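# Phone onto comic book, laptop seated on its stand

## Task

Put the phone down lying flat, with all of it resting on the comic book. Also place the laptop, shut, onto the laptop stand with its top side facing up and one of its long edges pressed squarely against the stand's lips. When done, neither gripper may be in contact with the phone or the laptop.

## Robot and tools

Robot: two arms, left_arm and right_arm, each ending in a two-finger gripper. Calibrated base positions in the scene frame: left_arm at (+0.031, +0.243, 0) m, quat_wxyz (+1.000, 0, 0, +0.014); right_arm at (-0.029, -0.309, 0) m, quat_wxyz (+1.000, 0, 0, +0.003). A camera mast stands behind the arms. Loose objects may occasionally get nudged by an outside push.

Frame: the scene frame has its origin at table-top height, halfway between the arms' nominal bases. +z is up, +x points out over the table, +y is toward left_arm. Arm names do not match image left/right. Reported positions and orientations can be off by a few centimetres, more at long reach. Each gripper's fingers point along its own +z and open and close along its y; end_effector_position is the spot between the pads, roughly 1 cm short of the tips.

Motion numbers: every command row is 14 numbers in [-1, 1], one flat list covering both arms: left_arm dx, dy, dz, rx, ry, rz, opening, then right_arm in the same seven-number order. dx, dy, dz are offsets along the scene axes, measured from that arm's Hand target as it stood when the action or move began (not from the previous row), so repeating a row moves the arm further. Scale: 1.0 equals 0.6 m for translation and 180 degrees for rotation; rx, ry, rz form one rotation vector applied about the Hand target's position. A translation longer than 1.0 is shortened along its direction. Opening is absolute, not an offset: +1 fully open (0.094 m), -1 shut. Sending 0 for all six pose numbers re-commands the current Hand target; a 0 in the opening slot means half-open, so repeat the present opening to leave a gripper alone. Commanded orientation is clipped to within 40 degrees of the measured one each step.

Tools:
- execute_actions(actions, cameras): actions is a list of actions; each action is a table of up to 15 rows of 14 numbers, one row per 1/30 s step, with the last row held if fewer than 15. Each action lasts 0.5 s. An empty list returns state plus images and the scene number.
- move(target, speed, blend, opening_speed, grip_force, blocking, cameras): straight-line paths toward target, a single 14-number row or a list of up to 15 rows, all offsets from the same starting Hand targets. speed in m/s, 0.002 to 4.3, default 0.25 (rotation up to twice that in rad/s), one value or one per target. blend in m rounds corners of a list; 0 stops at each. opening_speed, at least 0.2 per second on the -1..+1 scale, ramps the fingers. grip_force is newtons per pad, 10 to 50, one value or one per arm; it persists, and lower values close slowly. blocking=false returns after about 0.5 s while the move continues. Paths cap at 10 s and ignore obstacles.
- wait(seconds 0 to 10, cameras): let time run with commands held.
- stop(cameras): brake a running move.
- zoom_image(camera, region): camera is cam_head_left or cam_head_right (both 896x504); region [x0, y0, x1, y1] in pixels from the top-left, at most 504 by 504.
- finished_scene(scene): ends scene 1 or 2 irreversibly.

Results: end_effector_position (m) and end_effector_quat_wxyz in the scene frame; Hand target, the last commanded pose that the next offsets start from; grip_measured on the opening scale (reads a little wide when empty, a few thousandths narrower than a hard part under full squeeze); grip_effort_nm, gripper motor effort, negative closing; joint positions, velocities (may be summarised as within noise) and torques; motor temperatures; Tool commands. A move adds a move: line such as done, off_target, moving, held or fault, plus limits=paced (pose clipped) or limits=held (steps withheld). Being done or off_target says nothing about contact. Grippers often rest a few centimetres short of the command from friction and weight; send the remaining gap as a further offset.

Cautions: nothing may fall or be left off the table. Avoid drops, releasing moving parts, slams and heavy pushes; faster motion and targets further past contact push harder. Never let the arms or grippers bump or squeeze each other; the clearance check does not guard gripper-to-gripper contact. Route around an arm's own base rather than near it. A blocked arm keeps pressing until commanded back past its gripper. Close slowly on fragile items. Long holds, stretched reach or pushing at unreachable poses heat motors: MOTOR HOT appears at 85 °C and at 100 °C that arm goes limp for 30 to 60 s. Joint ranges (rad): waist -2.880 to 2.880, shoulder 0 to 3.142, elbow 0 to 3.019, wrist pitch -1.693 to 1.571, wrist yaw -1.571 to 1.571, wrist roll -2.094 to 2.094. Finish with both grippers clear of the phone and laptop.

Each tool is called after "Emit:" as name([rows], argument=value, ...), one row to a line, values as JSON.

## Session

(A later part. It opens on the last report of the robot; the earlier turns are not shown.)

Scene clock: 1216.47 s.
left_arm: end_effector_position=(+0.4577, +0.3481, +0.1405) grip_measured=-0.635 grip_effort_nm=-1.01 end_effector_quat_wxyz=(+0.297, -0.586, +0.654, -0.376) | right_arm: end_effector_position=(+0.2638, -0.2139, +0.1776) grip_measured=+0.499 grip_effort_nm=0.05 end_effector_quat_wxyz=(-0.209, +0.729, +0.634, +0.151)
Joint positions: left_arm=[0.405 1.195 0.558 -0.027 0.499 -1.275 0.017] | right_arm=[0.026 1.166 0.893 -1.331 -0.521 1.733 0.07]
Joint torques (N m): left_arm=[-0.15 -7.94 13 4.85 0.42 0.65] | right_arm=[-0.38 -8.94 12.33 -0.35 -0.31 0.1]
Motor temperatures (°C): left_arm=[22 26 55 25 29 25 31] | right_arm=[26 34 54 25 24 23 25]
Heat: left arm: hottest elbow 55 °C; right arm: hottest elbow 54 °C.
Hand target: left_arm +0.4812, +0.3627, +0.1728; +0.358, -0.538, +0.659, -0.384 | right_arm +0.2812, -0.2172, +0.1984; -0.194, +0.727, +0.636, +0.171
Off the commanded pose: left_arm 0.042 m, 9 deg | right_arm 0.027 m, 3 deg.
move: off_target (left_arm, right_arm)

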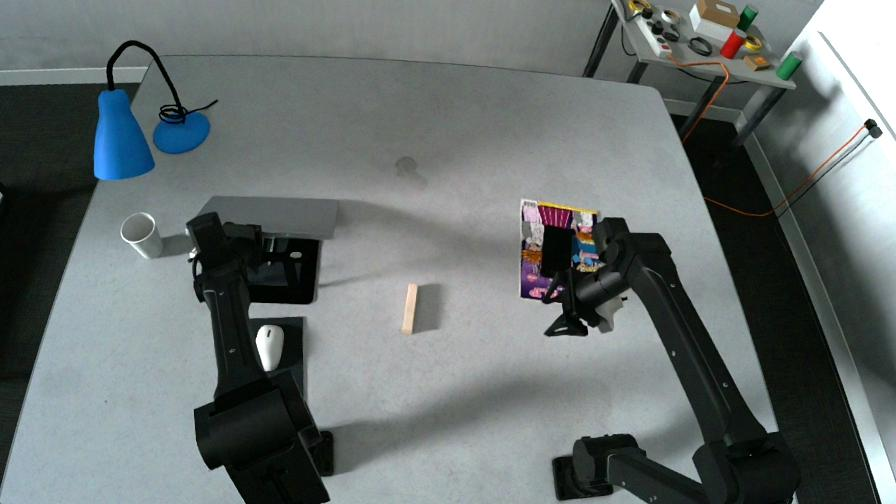

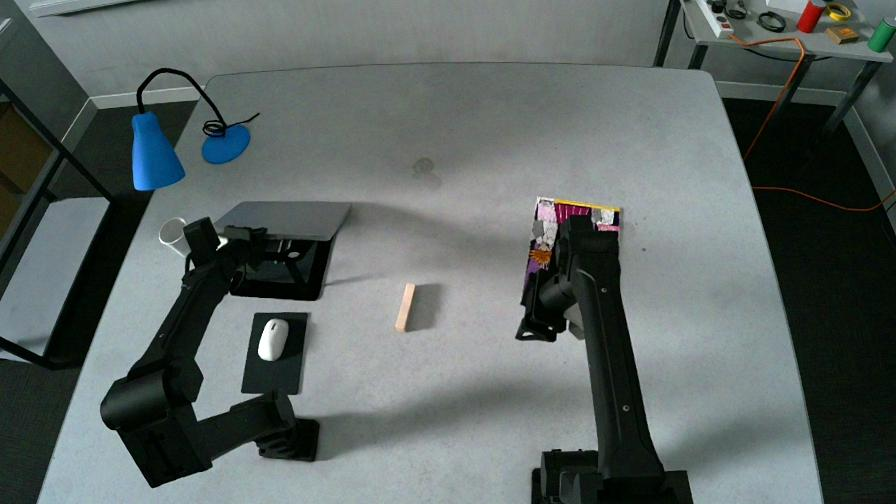

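Emit:
move(target=[0.0, 0.0, 0.0, 0, 0.0, 0.0, -0.35, 0, 0, 0, 0, 0, 0, 0.5], speed=0.08, opening_speed=0.25, cameras=["all"])

Emit:
zoom_image(camera="cam_head_left", region=[180, 180, 350, 310])

Emit:
zoom_image(camera="cam_head_right", region=[210, 180, 370, 310])

Scene clock: 1249.73 s.
left_arm: end_effector_position=(+0.4642, +0.3516, +0.1477) grip_measured=-0.353 grip_effort_nm=0.12 end_effector_quat_wxyz=(+0.321, -0.565, +0.659, -0.379) | right_arm: end_effector_position=(+0.2638, -0.2139, +0.1776) grip_measured=+0.499 grip_effort_nm=0.04 end_effector_quat_wxyz=(-0.209, +0.729, +0.634, +0.151)
Joint positions: left_arm=[0.408 1.203 0.558 0.028 0.506 -1.247 0.03] | right_arm=[0.026 1.166 0.893 -1.331 -0.521 1.733 0.07]
Joint torques (N m): left_arm=[-0.21 -9.11 13 3.08 0.29 0.37] | right_arm=[-0.32 -9 12.34 -0.32 -0.31 0.09]
Heat: left arm: hottest elbow 51 °C; right arm: hottest elbow 54 °C.
Hand target: left_arm +0.4812, +0.3626, +0.1728; +0.358, -0.538, +0.660, -0.384 | right_arm +0.2812, -0.2172, +0.1984; -0.194, +0.727, +0.636, +0.171
Off the commanded pose: left_arm 0.032 m, 5 deg | right_arm 0.027 m, 3 deg.
move: off_target (left_arm, right_arm)

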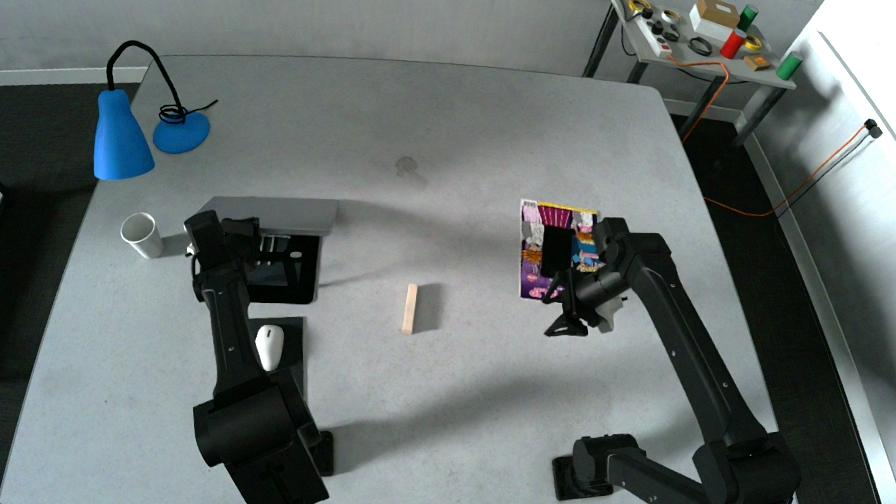

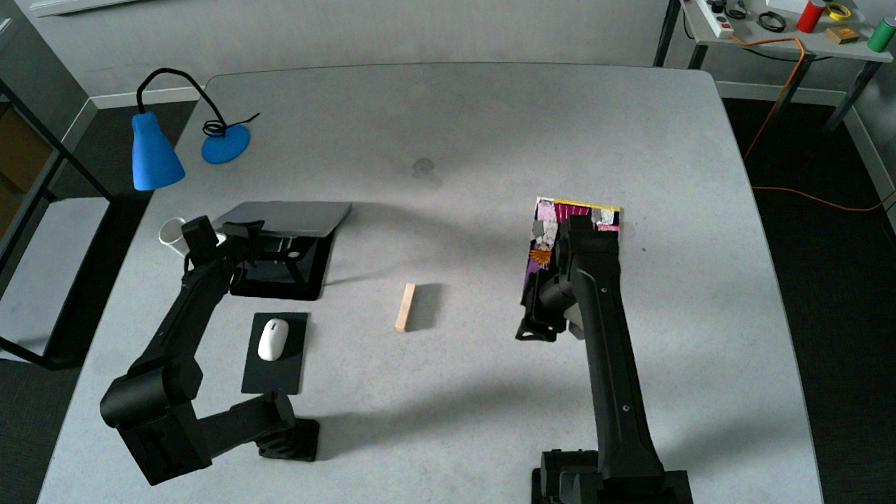

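Scaled by 2.965.

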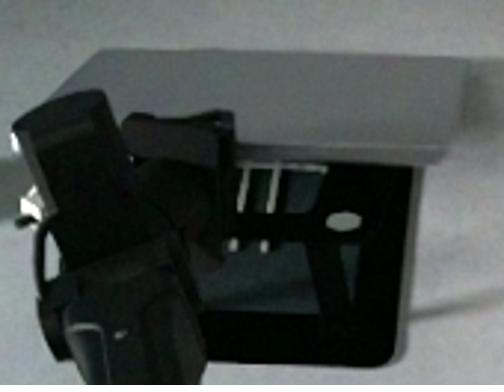

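Scaled by 3.150.

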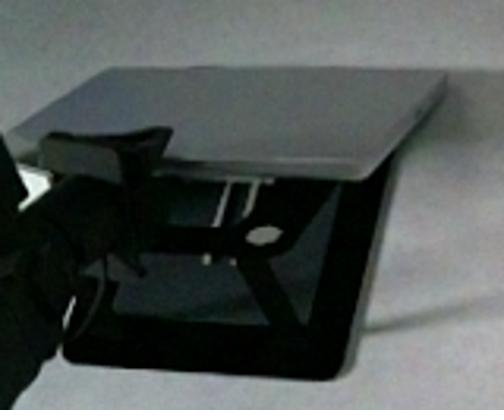

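Emit:
execute_actions(actions=[], cameras=["all"])

Emit:
zoom_image(camera="cam_head_left", region=[180, 160, 380, 330])

Scene clock: 1265.23 s.
left_arm: end_effector_position=(+0.4642, +0.3516, +0.1477) grip_measured=-0.352 grip_effort_nm=0.12 end_effector_quat_wxyz=(+0.321, -0.565, +0.659, -0.379) | right_arm: end_effector_position=(+0.2638, -0.2139, +0.1776) grip_measured=+0.499 grip_effort_nm=0.04 end_effector_quat_wxyz=(-0.209, +0.729, +0.634, +0.151)
Joint positions: left_arm=[0.408 1.203 0.558 0.028 0.506 -1.247 0.03] | right_arm=[0.026 1.166 0.893 -1.331 -0.521 1.733 0.07]
Joint velocities: within noise
Joint torques (N m): left_arm=[-1.03 -8.76 13.03 3 0.32 0.36] | right_arm=[-0.32 -9 12.33 -0.31 -0.3 0.09]
Motor temperatures (°C): left_arm=[22 26 50 25 29 25 30] | right_arm=[26 34 54 25 24 23 24]
Heat: left arm: hottest elbow 50 °C; right arm: hottest elbow 54 °C.
Hand target: left_arm +0.4812, +0.3625, +0.1728; +0.358, -0.538, +0.660, -0.384 | right_arm +0.2812, -0.2172, +0.1984; -0.194, +0.727, +0.636, +0.171
Tool commands: left_gripper/opening=-0.35 right_gripper/opening=+0.5
Off the commanded pose: left_arm 0.032 m, 5 deg | right_arm 0.027 m, 3 deg.

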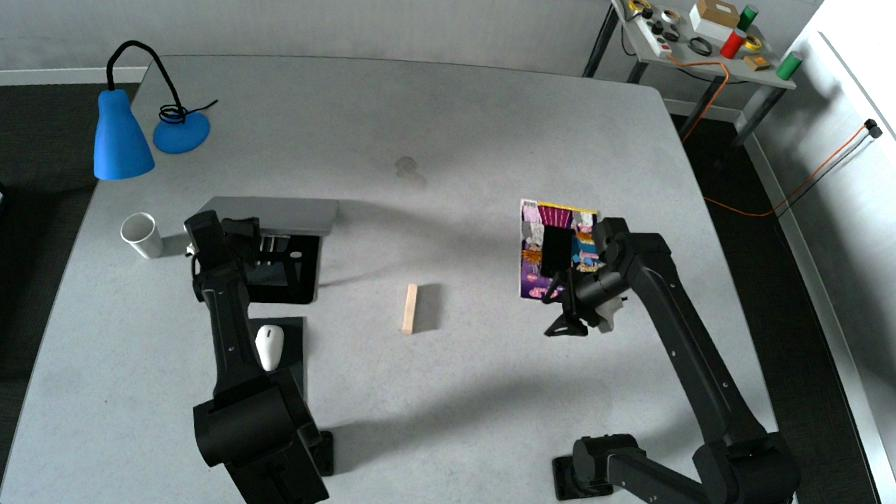

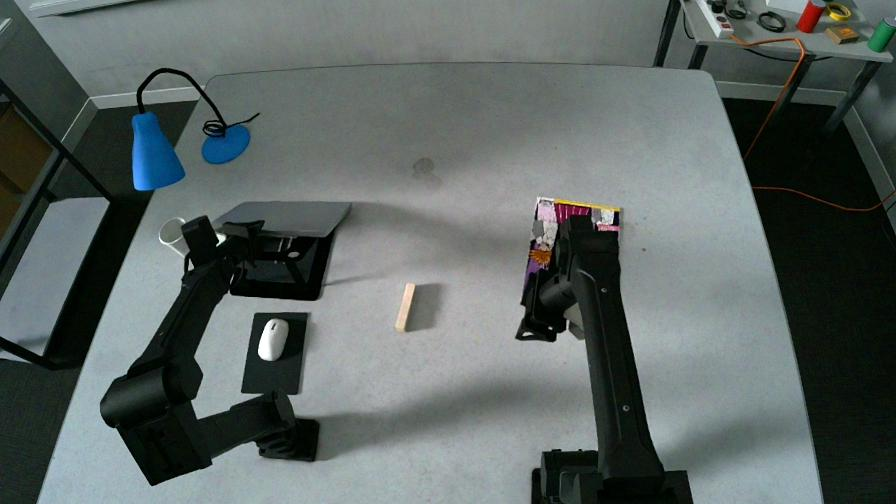

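Scaled by 2.520.

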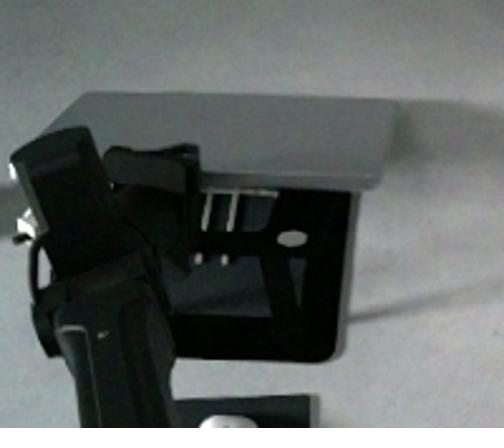

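Emit:
move([
  [-0.05, 0.0, 0.01, 0, 0, 0, -0.27, 0, 0, 0, 0, 0, 0, 0.5],
  [-0.13, 0.015, 0.06, 0, 0, 0, -0.27, 0, 0, 0, 0, 0, 0, 0.5],
], blend=[0.01, 0], speed=0.08, opening_speed=0.3, cameras=["all"])

Emit:
zoom_image(camera="cam_head_left", region=[180, 160, 380, 330])

Scene clock: 1285.43 s.
left_arm: end_effector_position=(+0.4042, +0.3659, +0.1995) grip_measured=-0.272 grip_effort_nm=0.11 end_effector_quat_wxyz=(+0.347, -0.542, +0.661, -0.386) | right_arm: end_effector_position=(+0.2638, -0.2139, +0.1776) grip_measured=+0.499 grip_effort_nm=0.05 end_effector_quat_wxyz=(-0.209, +0.729, +0.634, +0.151)
Joint positions: left_arm=[0.559 0.946 0.528 -0.194 0.642 -1.127 0.034] | right_arm=[0.026 1.166 0.893 -1.331 -0.521 1.733 0.07]
Joint torques (N m): left_arm=[-0.85 -6.65 11.62 1.59 0.3 0.15] | right_arm=[-0.44 -9 12.31 -0.32 -0.3 0.1]
Heat: left arm: hottest elbow 49 °C; right arm: hottest elbow 54 °C.
Hand target: left_arm +0.4031, +0.3715, +0.2086; +0.358, -0.538, +0.660, -0.384 | right_arm +0.2812, -0.2172, +0.1984; -0.194, +0.727, +0.636, +0.171
Off the commanded pose: left_arm 0.011 m, 1 deg | right_arm 0.027 m, 3 deg.
move: off_target (left_arm, right_arm)

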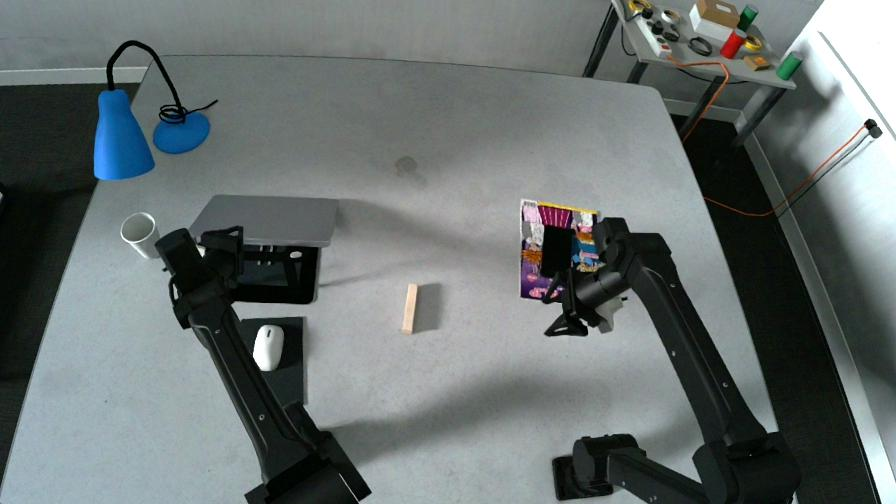

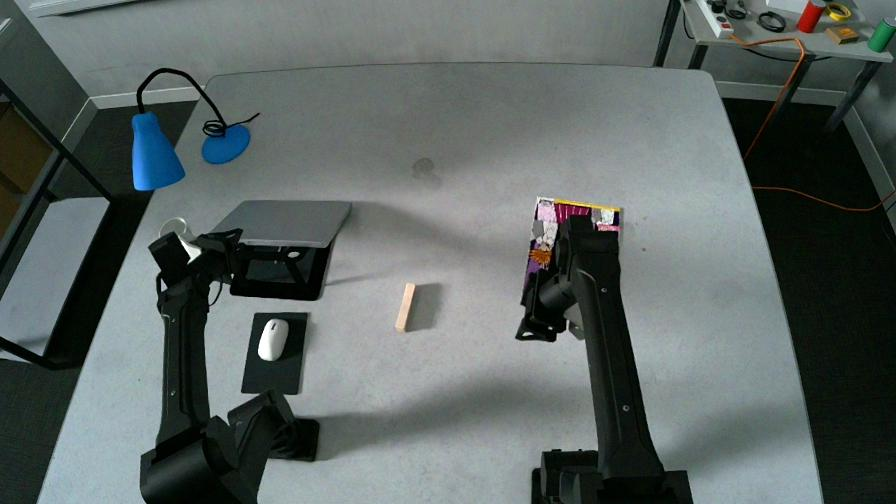

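Scaled by 2.520.

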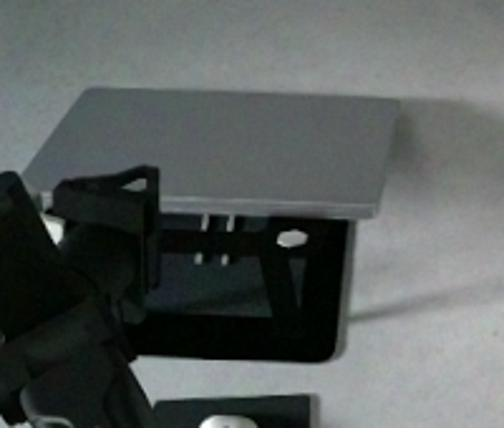

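Emit:
zoom_image(camera="cam_head_left", region=[235, 185, 345, 265])

Emit:
zoom_image(camera="cam_head_right", region=[210, 190, 360, 310])

Scaled by 4.582.

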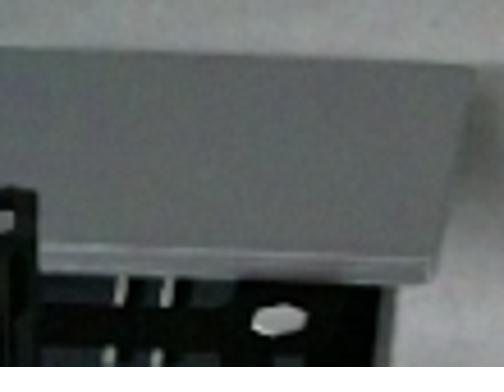

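Scaled by 3.360.

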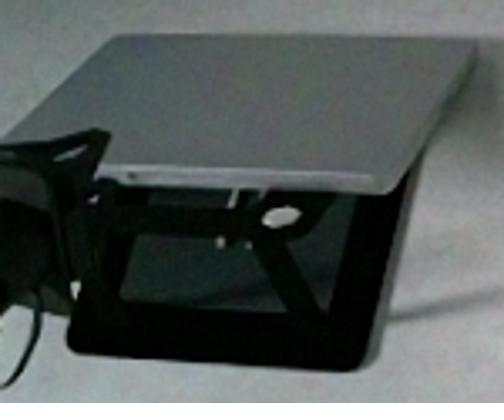

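Emit:
move(target=[-0.12, 0.03, 0.06, 0, 0, 0, -1, 0, 0, 0, 0, 0, 0, 0.5], speed=0.2, cameras=["all"])

Emit:
zoom_image(camera="cam_head_left", region=[190, 180, 350, 310])

Emit:
zoom_image(camera="cam_head_right", region=[210, 190, 360, 310])

Scene clock: 1343.23 s.
left_arm: end_effector_position=(+0.3269, +0.3784, +0.2188) grip_measured=-0.981 grip_effort_nm=-1.01 end_effector_quat_wxyz=(+0.334, -0.550, +0.659, -0.390) | right_arm: end_effector_position=(+0.2638, -0.2139, +0.1776) grip_measured=+0.499 grip_effort_nm=0.05 end_effector_quat_wxyz=(-0.209, +0.729, +0.634, +0.151)
Joint positions: left_arm=[0.811 0.754 0.528 -0.561 0.84 -0.915 0.001] | right_arm=[0.026 1.166 0.893 -1.331 -0.521 1.733 0.07]
Joint torques (N m): left_arm=[-0.26 -4.19 15.57 1.09 0.4 0.21] | right_arm=[-0.38 -9.05 12.33 -0.34 -0.3 0.1]
Motor temperatures (°C): left_arm=[22 25 49 25 28 24 29] | right_arm=[26 34 55 25 24 23 24]
Heat: left arm: hottest elbow 49 °C; right arm: hottest elbow 55 °C.
Hand target: left_arm +0.3311, +0.3895, +0.2446; +0.358, -0.538, +0.659, -0.384 | right_arm +0.2812, -0.2172, +0.1984; -0.194, +0.727, +0.636, +0.171
Off the commanded pose: left_arm 0.028 m, 3 deg | right_arm 0.027 m, 3 deg.
move: off_target (left_arm, right_arm)

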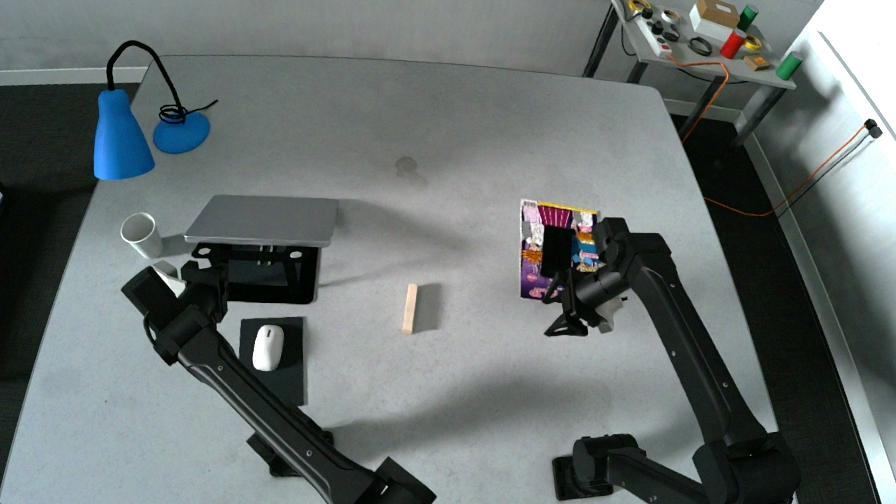

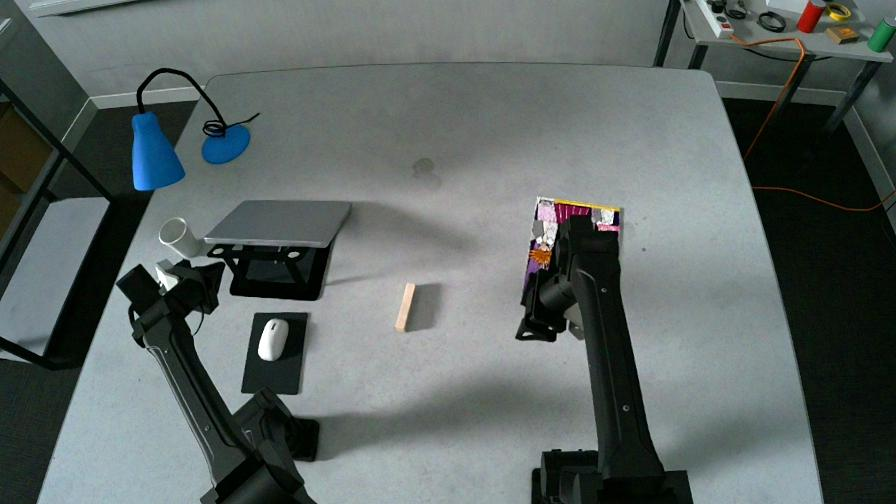

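Scaled by 3.150.

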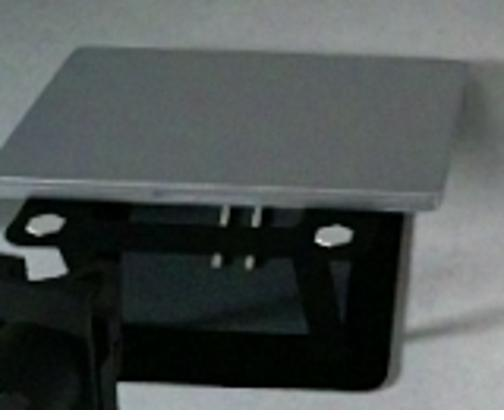

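Scaled by 3.360.

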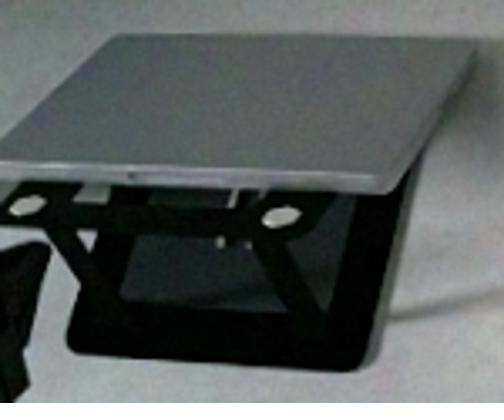

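Emit:
move(target=[0.135, 0.013, -0.14, 0, 0.111, 0, -1, 0, 0, 0, 0, 0, 0, 0.5], speed=0.15, cameras=["all"])

Emit:
zoom_image(camera="cam_head_left", region=[170, 180, 350, 310])

Emit:
zoom_image(camera="cam_head_right", region=[190, 190, 360, 310])

Scene clock: 1388.33 s.
left_arm: end_effector_position=(+0.3849, +0.3859, +0.1300) grip_measured=-0.981 grip_effort_nm=-1.01 end_effector_quat_wxyz=(+0.209, -0.611, +0.711, -0.280) | right_arm: end_effector_position=(+0.2638, -0.2139, +0.1776) grip_measured=+0.499 grip_effort_nm=0.05 end_effector_quat_wxyz=(-0.209, +0.729, +0.634, +0.151)
Joint positions: left_arm=[0.578 1.122 0.644 -0.561 0.502 -0.953 0.001] | right_arm=[0.026 1.166 0.893 -1.331 -0.521 1.733 0.07]
Joint torques (N m): left_arm=[-2.61 -7.18 16.77 1.39 0.14 -0.01] | right_arm=[-0.32 -8.94 12.34 -0.35 -0.3 0.09]
Motor temperatures (°C): left_arm=[22 25 53 25 28 24 30] | right_arm=[26 34 55 25 24 23 24]
Heat: left arm: hottest elbow 53 °C; right arm: hottest elbow 55 °C.
Hand target: left_arm +0.4122, +0.3973, +0.1606; +0.238, -0.597, +0.712, -0.285 | right_arm +0.2812, -0.2172, +0.1984; -0.194, +0.727, +0.636, +0.171
Off the commanded pose: left_arm 0.043 m, 4 deg | right_arm 0.027 m, 3 deg.
move: off_target (left_arm, right_arm)

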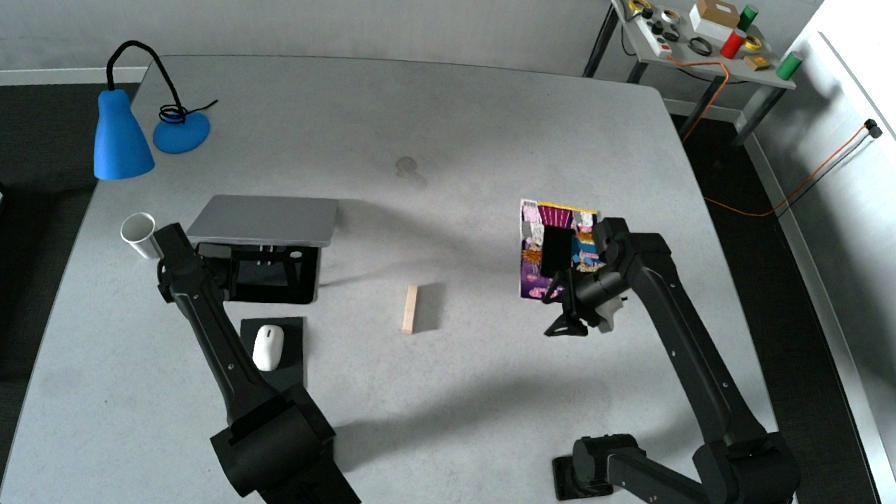

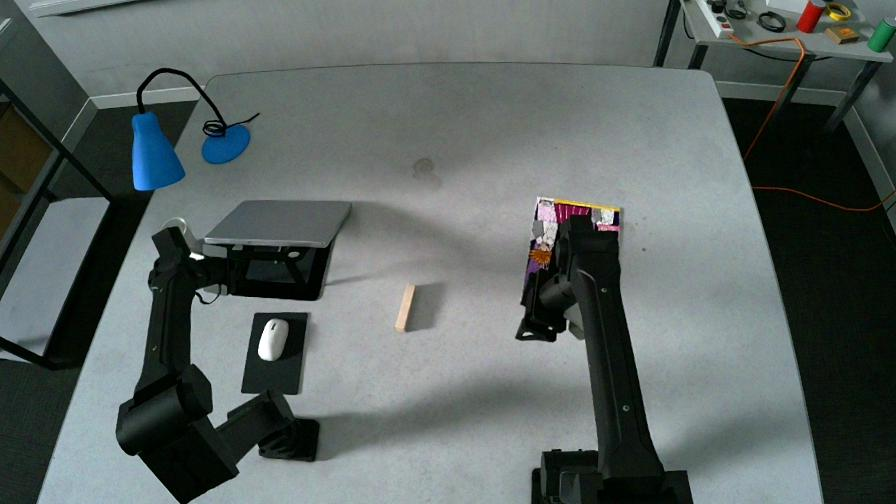

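Scaled by 2.800.

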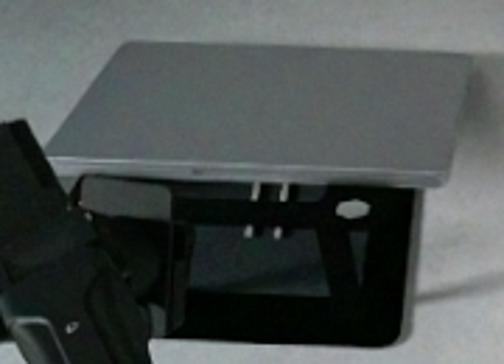

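Scaled by 2.965.

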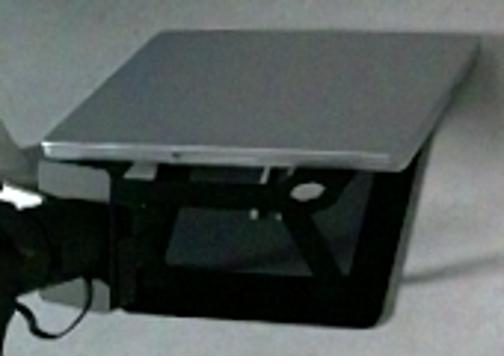

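Emit:
move(target=[-0.015, 0.0, 0.09, 0, 0, 0, -1, 0, 0, 0, 0, 0, 0, 0.5], speed=0.1, cameras=["all"])

Emit:
zoom_image(camera="cam_head_left", region=[170, 180, 350, 310])

Emit:
zoom_image(camera="cam_head_right", region=[190, 190, 360, 310])

Scene clock: 1398.13 s.
left_arm: end_effector_position=(+0.3872, +0.3871, +0.1821) grip_measured=-0.981 grip_effort_nm=-1.01 end_effector_quat_wxyz=(+0.210, -0.610, +0.710, -0.281) | right_arm: end_effector_position=(+0.2638, -0.2139, +0.1776) grip_measured=+0.499 grip_effort_nm=0.05 end_effector_quat_wxyz=(-0.209, +0.729, +0.634, +0.151)
Joint positions: left_arm=[0.578 1.062 0.75 -0.725 0.504 -0.953 0.001] | right_arm=[0.026 1.166 0.893 -1.331 -0.521 1.733 0.07]
Joint torques (N m): left_arm=[-1.61 -7.65 16.7 0.8 0.26 0.12] | right_arm=[-0.38 -8.94 12.3 -0.34 -0.3 0.1]
Motor temperatures (°C): left_arm=[22 25 53 25 28 24 30] | right_arm=[26 34 55 25 24 23 24]
Heat: left arm: hottest elbow 53 °C; right arm: hottest elbow 55 °C.
Hand target: left_arm +0.4032, +0.3973, +0.2147; +0.238, -0.596, +0.712, -0.285 | right_arm +0.2812, -0.2172, +0.1984; -0.194, +0.727, +0.636, +0.171
Off the commanded pose: left_arm 0.038 m, 4 deg | right_arm 0.027 m, 3 deg.
move: off_target (left_arm, right_arm)

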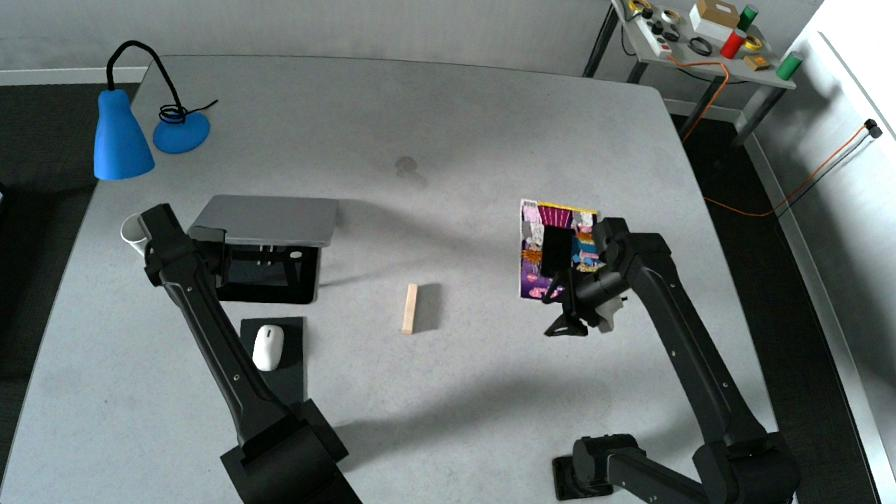

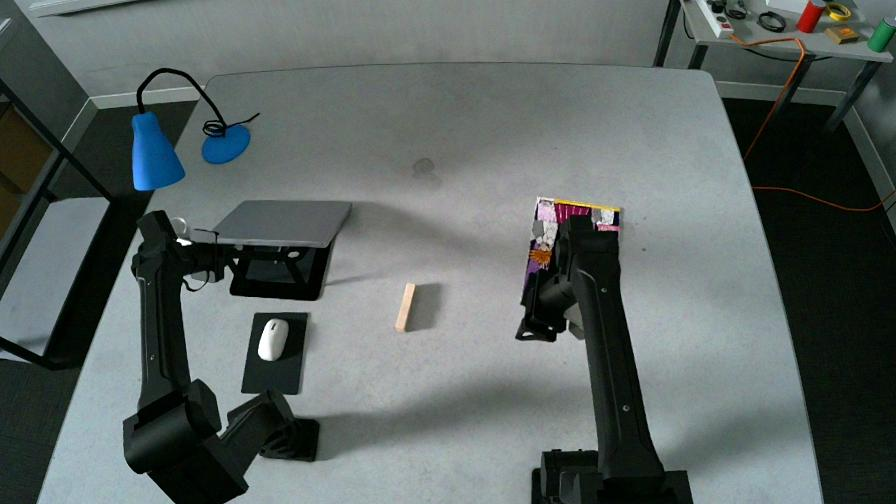

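Scaled by 2.800.

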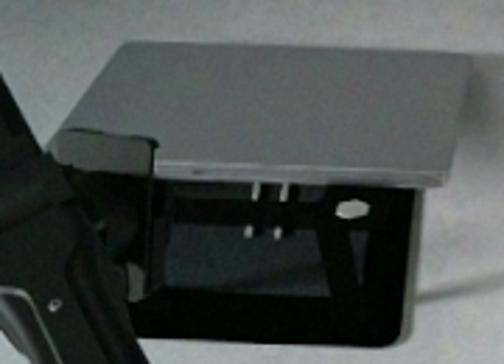

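Scaled by 2.965.

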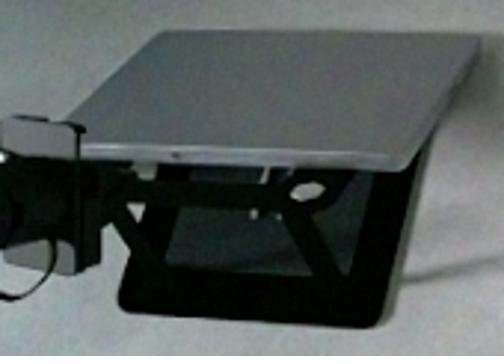

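Emit:
move(target=[0.05, 0.005, -0.05, 0, 0.067, 0, -1, 0, 0, 0, 0, 0, 0, 0.5], speed=0.1, cameras=["all"])

Emit:
zoom_image(camera="cam_head_right", region=[170, 180, 350, 310])

Emit:
zoom_image(camera="cam_head_left", region=[170, 180, 350, 310])

Scene clock: 1411.60 s.
left_arm: end_effector_position=(+0.4101, +0.3931, +0.1574) grip_measured=-0.981 grip_effort_nm=-1.01 end_effector_quat_wxyz=(+0.140, -0.631, +0.732, -0.216) | right_arm: end_effector_position=(+0.2638, -0.2139, +0.1776) grip_measured=+0.499 grip_effort_nm=0.05 end_effector_quat_wxyz=(-0.209, +0.729, +0.634, +0.151)
Joint positions: left_arm=[0.505 1.229 0.874 -0.843 0.371 -0.961 0.001] | right_arm=[0.026 1.166 0.893 -1.331 -0.521 1.733 0.07]
Joint torques (N m): left_arm=[-2.96 -9.29 16.8 0.69 0.1 -0.05] | right_arm=[-0.44 -8.94 12.33 -0.35 -0.31 0.09]
Motor temperatures (°C): left_arm=[22 25 52 24 28 24 30] | right_arm=[26 33 55 25 24 23 24]
Heat: left arm: hottest elbow 52 °C; right arm: hottest elbow 55 °C.
Hand target: left_arm +0.4332, +0.4003, +0.1847; +0.162, -0.623, +0.733, -0.220 | right_arm +0.2812, -0.2172, +0.1984; -0.194, +0.727, +0.636, +0.171
Off the commanded pose: left_arm 0.036 m, 3 deg | right_arm 0.027 m, 3 deg.
move: off_target (left_arm, right_arm)

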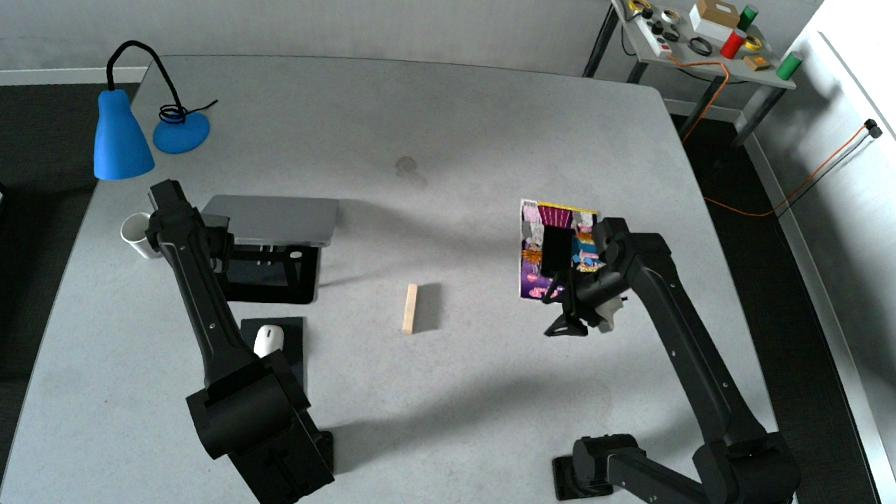

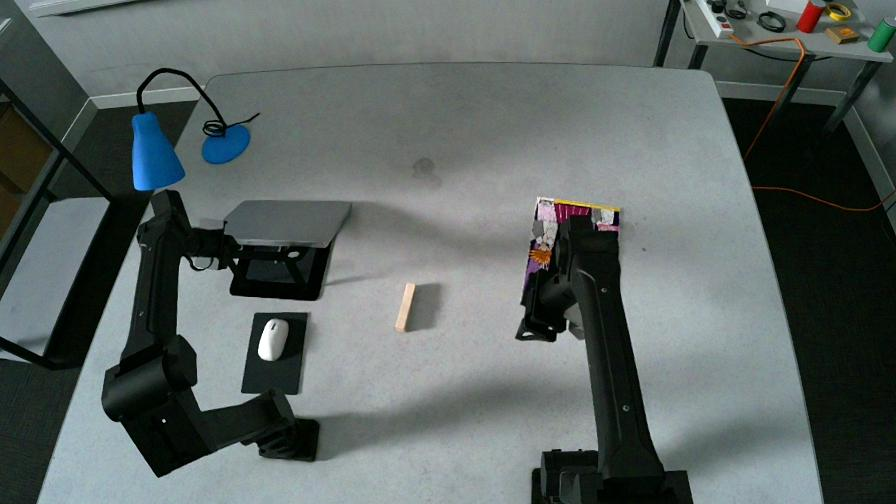

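Scaled by 2.800.

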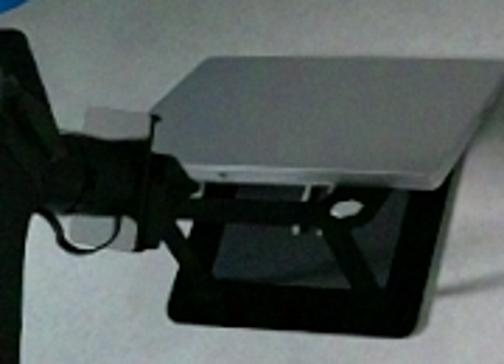

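Scaled by 2.800.

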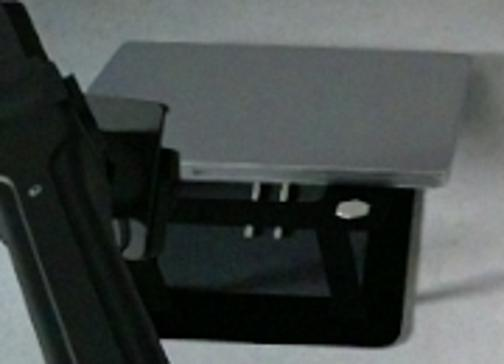

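Emit:
move(target=[0.035, 0.0, -0.033, 0, 0, 0, -1, 0, 0, 0, 0, 0, 0, 0.5], speed=0.05, cameras=["all"])

Emit:
zoom_image(camera="cam_head_right", region=[190, 180, 360, 310])

Emit:
zoom_image(camera="cam_head_left", region=[190, 180, 350, 310])

Scene clock: 1416.83 s.
left_arm: end_effector_position=(+0.4247, +0.3910, +0.1381) grip_measured=-0.981 grip_effort_nm=-1.01 end_effector_quat_wxyz=(+0.129, -0.634, +0.732, -0.213) | right_arm: end_effector_position=(+0.2638, -0.2139, +0.1776) grip_measured=+0.499 grip_effort_nm=0.05 end_effector_quat_wxyz=(-0.209, +0.729, +0.634, +0.151)
Joint positions: left_arm=[0.478 1.293 0.879 -0.797 0.36 -0.987 0.001] | right_arm=[0.026 1.166 0.893 -1.331 -0.521 1.733 0.07]
Joint torques (N m): left_arm=[-2.2 -9.99 16.12 1.62 -0.01 -0.04] | right_arm=[-0.38 -9 12.3 -0.32 -0.31 0.1]
Motor temperatures (°C): left_arm=[22 25 53 24 28 24 30] | right_arm=[26 33 55 25 24 23 24]
Heat: left arm: hottest elbow 53 °C; right arm: hottest elbow 55 °C.
Hand target: left_arm +0.4542, +0.4004, +0.1650; +0.162, -0.623, +0.733, -0.220 | right_arm +0.2812, -0.2172, +0.1984; -0.194, +0.727, +0.636, +0.171
Off the commanded pose: left_arm 0.041 m, 4 deg | right_arm 0.027 m, 3 deg.
move: off_target (left_arm, right_arm)

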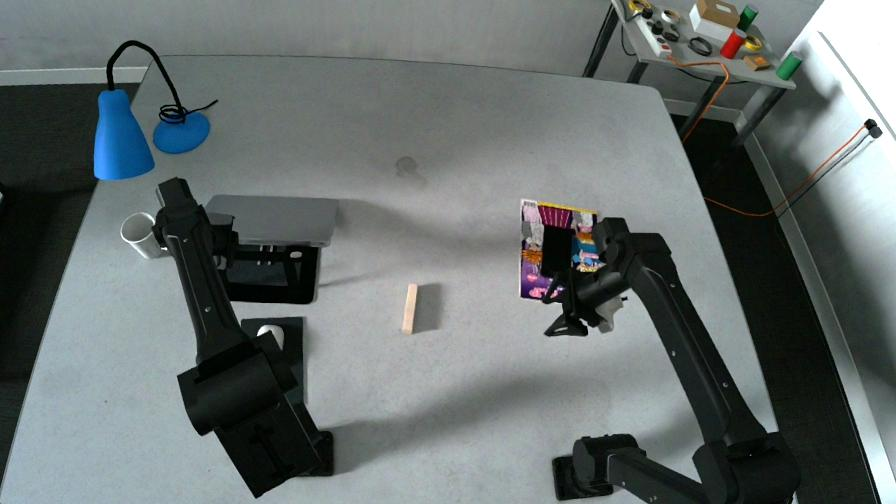

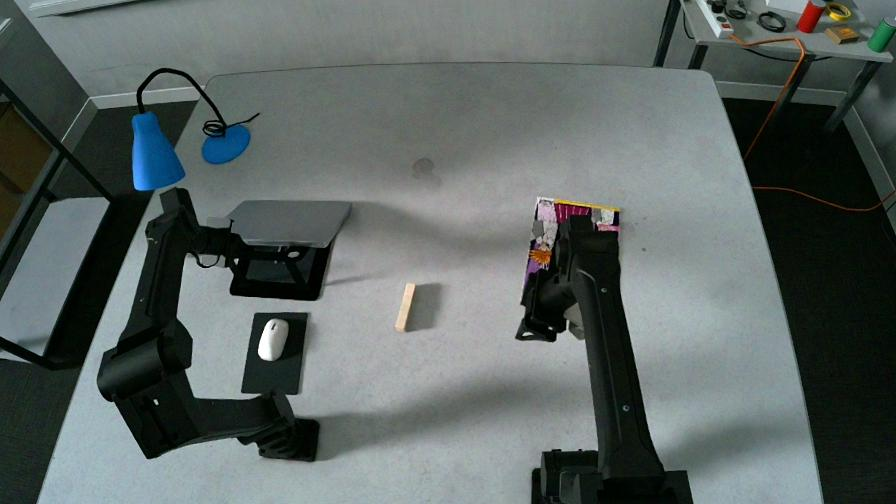

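Scaled by 2.965.

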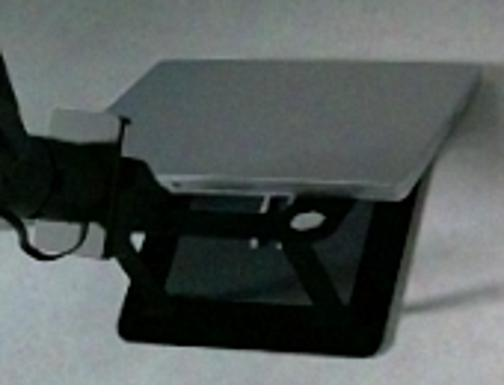

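Scaled by 3.150.

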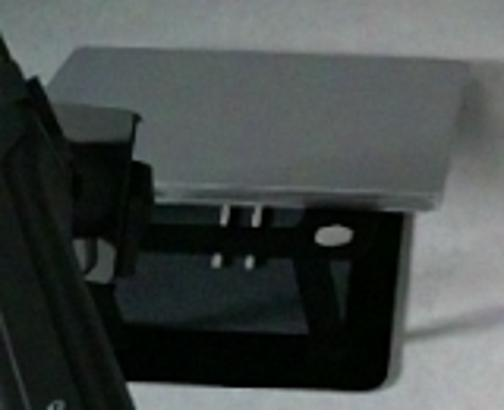

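Emit:
move(target=[0.03, 0.0, -0.018, 0, 0, 0, -1, 0, 0, 0, 0, 0, 0, 0.5], speed=0.05, cameras=["all"])

Emit:
zoom_image(camera="cam_head_left", region=[190, 180, 350, 310])

Emit:
zoom_image(camera="cam_head_right", region=[210, 190, 360, 310])

Scene clock: 1420.67 s.
left_arm: end_effector_position=(+0.4322, +0.3914, +0.1340) grip_measured=-0.981 grip_effort_nm=-1.01 end_effector_quat_wxyz=(+0.129, -0.639, +0.729, -0.211) | right_arm: end_effector_position=(+0.2638, -0.2139, +0.1776) grip_measured=+0.499 grip_effort_nm=0.05 end_effector_quat_wxyz=(-0.209, +0.729, +0.634, +0.151)
Joint positions: left_arm=[0.467 1.315 0.888 -0.779 0.351 -1.009 0.001] | right_arm=[0.026 1.166 0.893 -1.331 -0.521 1.733 0.07]
Joint torques (N m): left_arm=[-3.96 -7.47 17.05 2.39 -0.01 -0.07] | right_arm=[-0.38 -8.88 12.3 -0.34 -0.31 0.1]
Motor temperatures (°C): left_arm=[22 25 53 24 28 24 30] | right_arm=[26 33 55 25 24 23 24]
Heat: left arm: hottest elbow 53 °C; right arm: hottest elbow 55 °C.
Hand target: left_arm +0.4721, +0.4003, +0.1540; +0.162, -0.623, +0.733, -0.220 | right_arm +0.2812, -0.2172, +0.1984; -0.194, +0.727, +0.636, +0.171
Off the commanded pose: left_arm 0.046 m, 4 deg | right_arm 0.027 m, 3 deg.
move: off_target (left_arm, right_arm)

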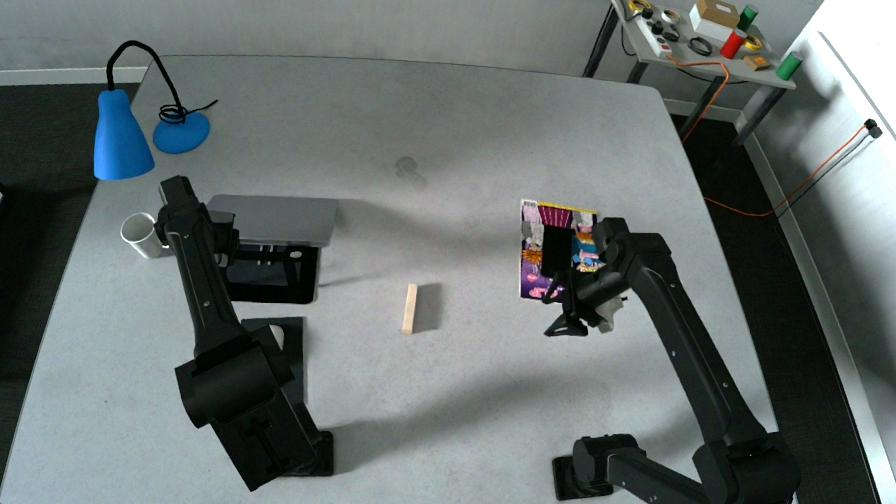

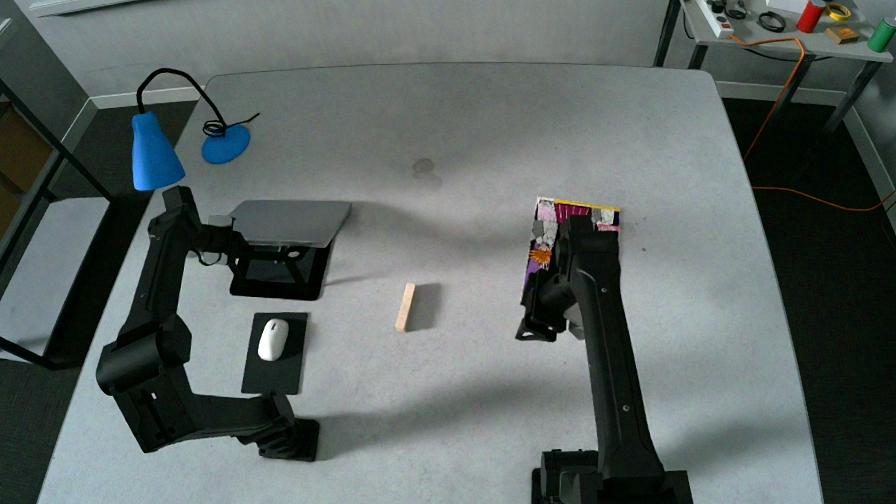

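Scaled by 3.150.

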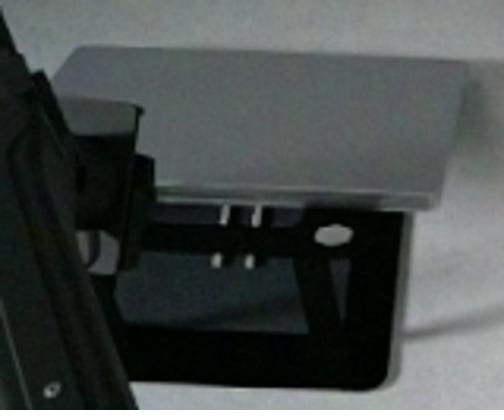

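Scaled by 3.360.

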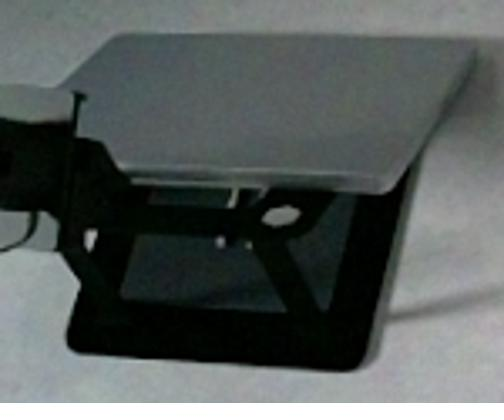

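Emit:
move(target=[0.03, 0.0, -0.018, 0, 0, 0, -1, 0, 0, 0, 0, 0, 0, 0.5], speed=0.04, cameras=["all"])

Emit:
zoom_image(camera="cam_head_left", region=[190, 180, 350, 310])

Emit:
zoom_image(camera="cam_head_right", region=[210, 190, 360, 310])

Scene clock: 1425.57 s.
left_arm: end_effector_position=(+0.4483, +0.3942, +0.1334) grip_measured=-0.981 grip_effort_nm=-1.01 end_effector_quat_wxyz=(+0.134, -0.639, +0.727, -0.211) | right_arm: end_effector_position=(+0.2638, -0.2139, +0.1776) grip_measured=+0.499 grip_effort_nm=0.05 end_effector_quat_wxyz=(-0.209, +0.729, +0.634, +0.151)
Joint positions: left_arm=[0.452 1.351 0.917 -0.758 0.343 -1.028 0.001] | right_arm=[0.026 1.166 0.893 -1.331 -0.521 1.733 0.07]
Joint torques (N m): left_arm=[-3.72 -7.12 16.17 3 0.01 -0.07] | right_arm=[-0.32 -8.94 12.3 -0.38 -0.31 0.09]
Motor temperatures (°C): left_arm=[22 25 53 25 28 24 30] | right_arm=[26 33 55 25 24 23 24]
Heat: left arm: hottest elbow 53 °C; right arm: hottest elbow 55 °C.
Hand target: left_arm +0.4901, +0.4004, +0.1433; +0.162, -0.623, +0.733, -0.220 | right_arm +0.2812, -0.2172, +0.1984; -0.194, +0.727, +0.636, +0.171
Off the commanded pose: left_arm 0.043 m, 4 deg | right_arm 0.027 m, 3 deg.
move: off_target (left_arm, right_arm)

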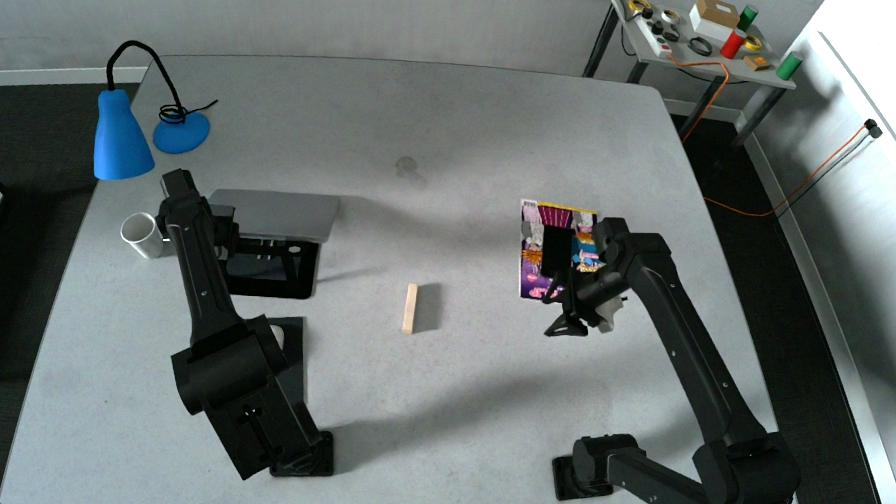

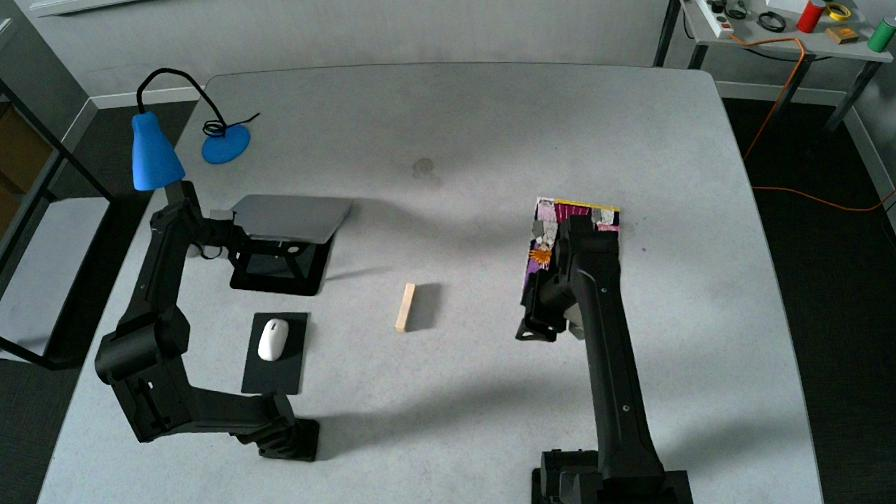

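Scaled by 3.150.

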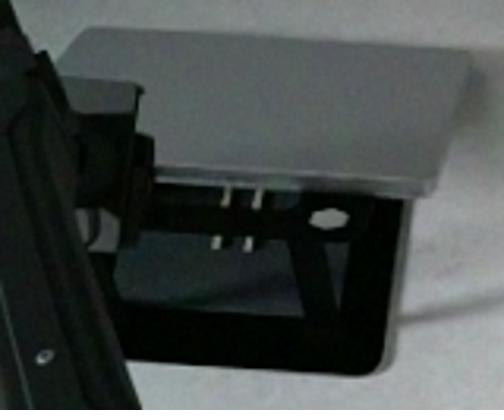

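Scaled by 3.360.

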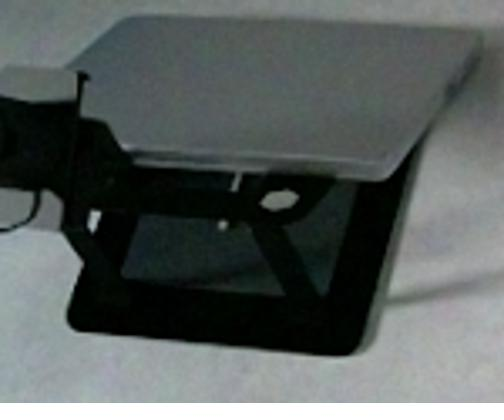

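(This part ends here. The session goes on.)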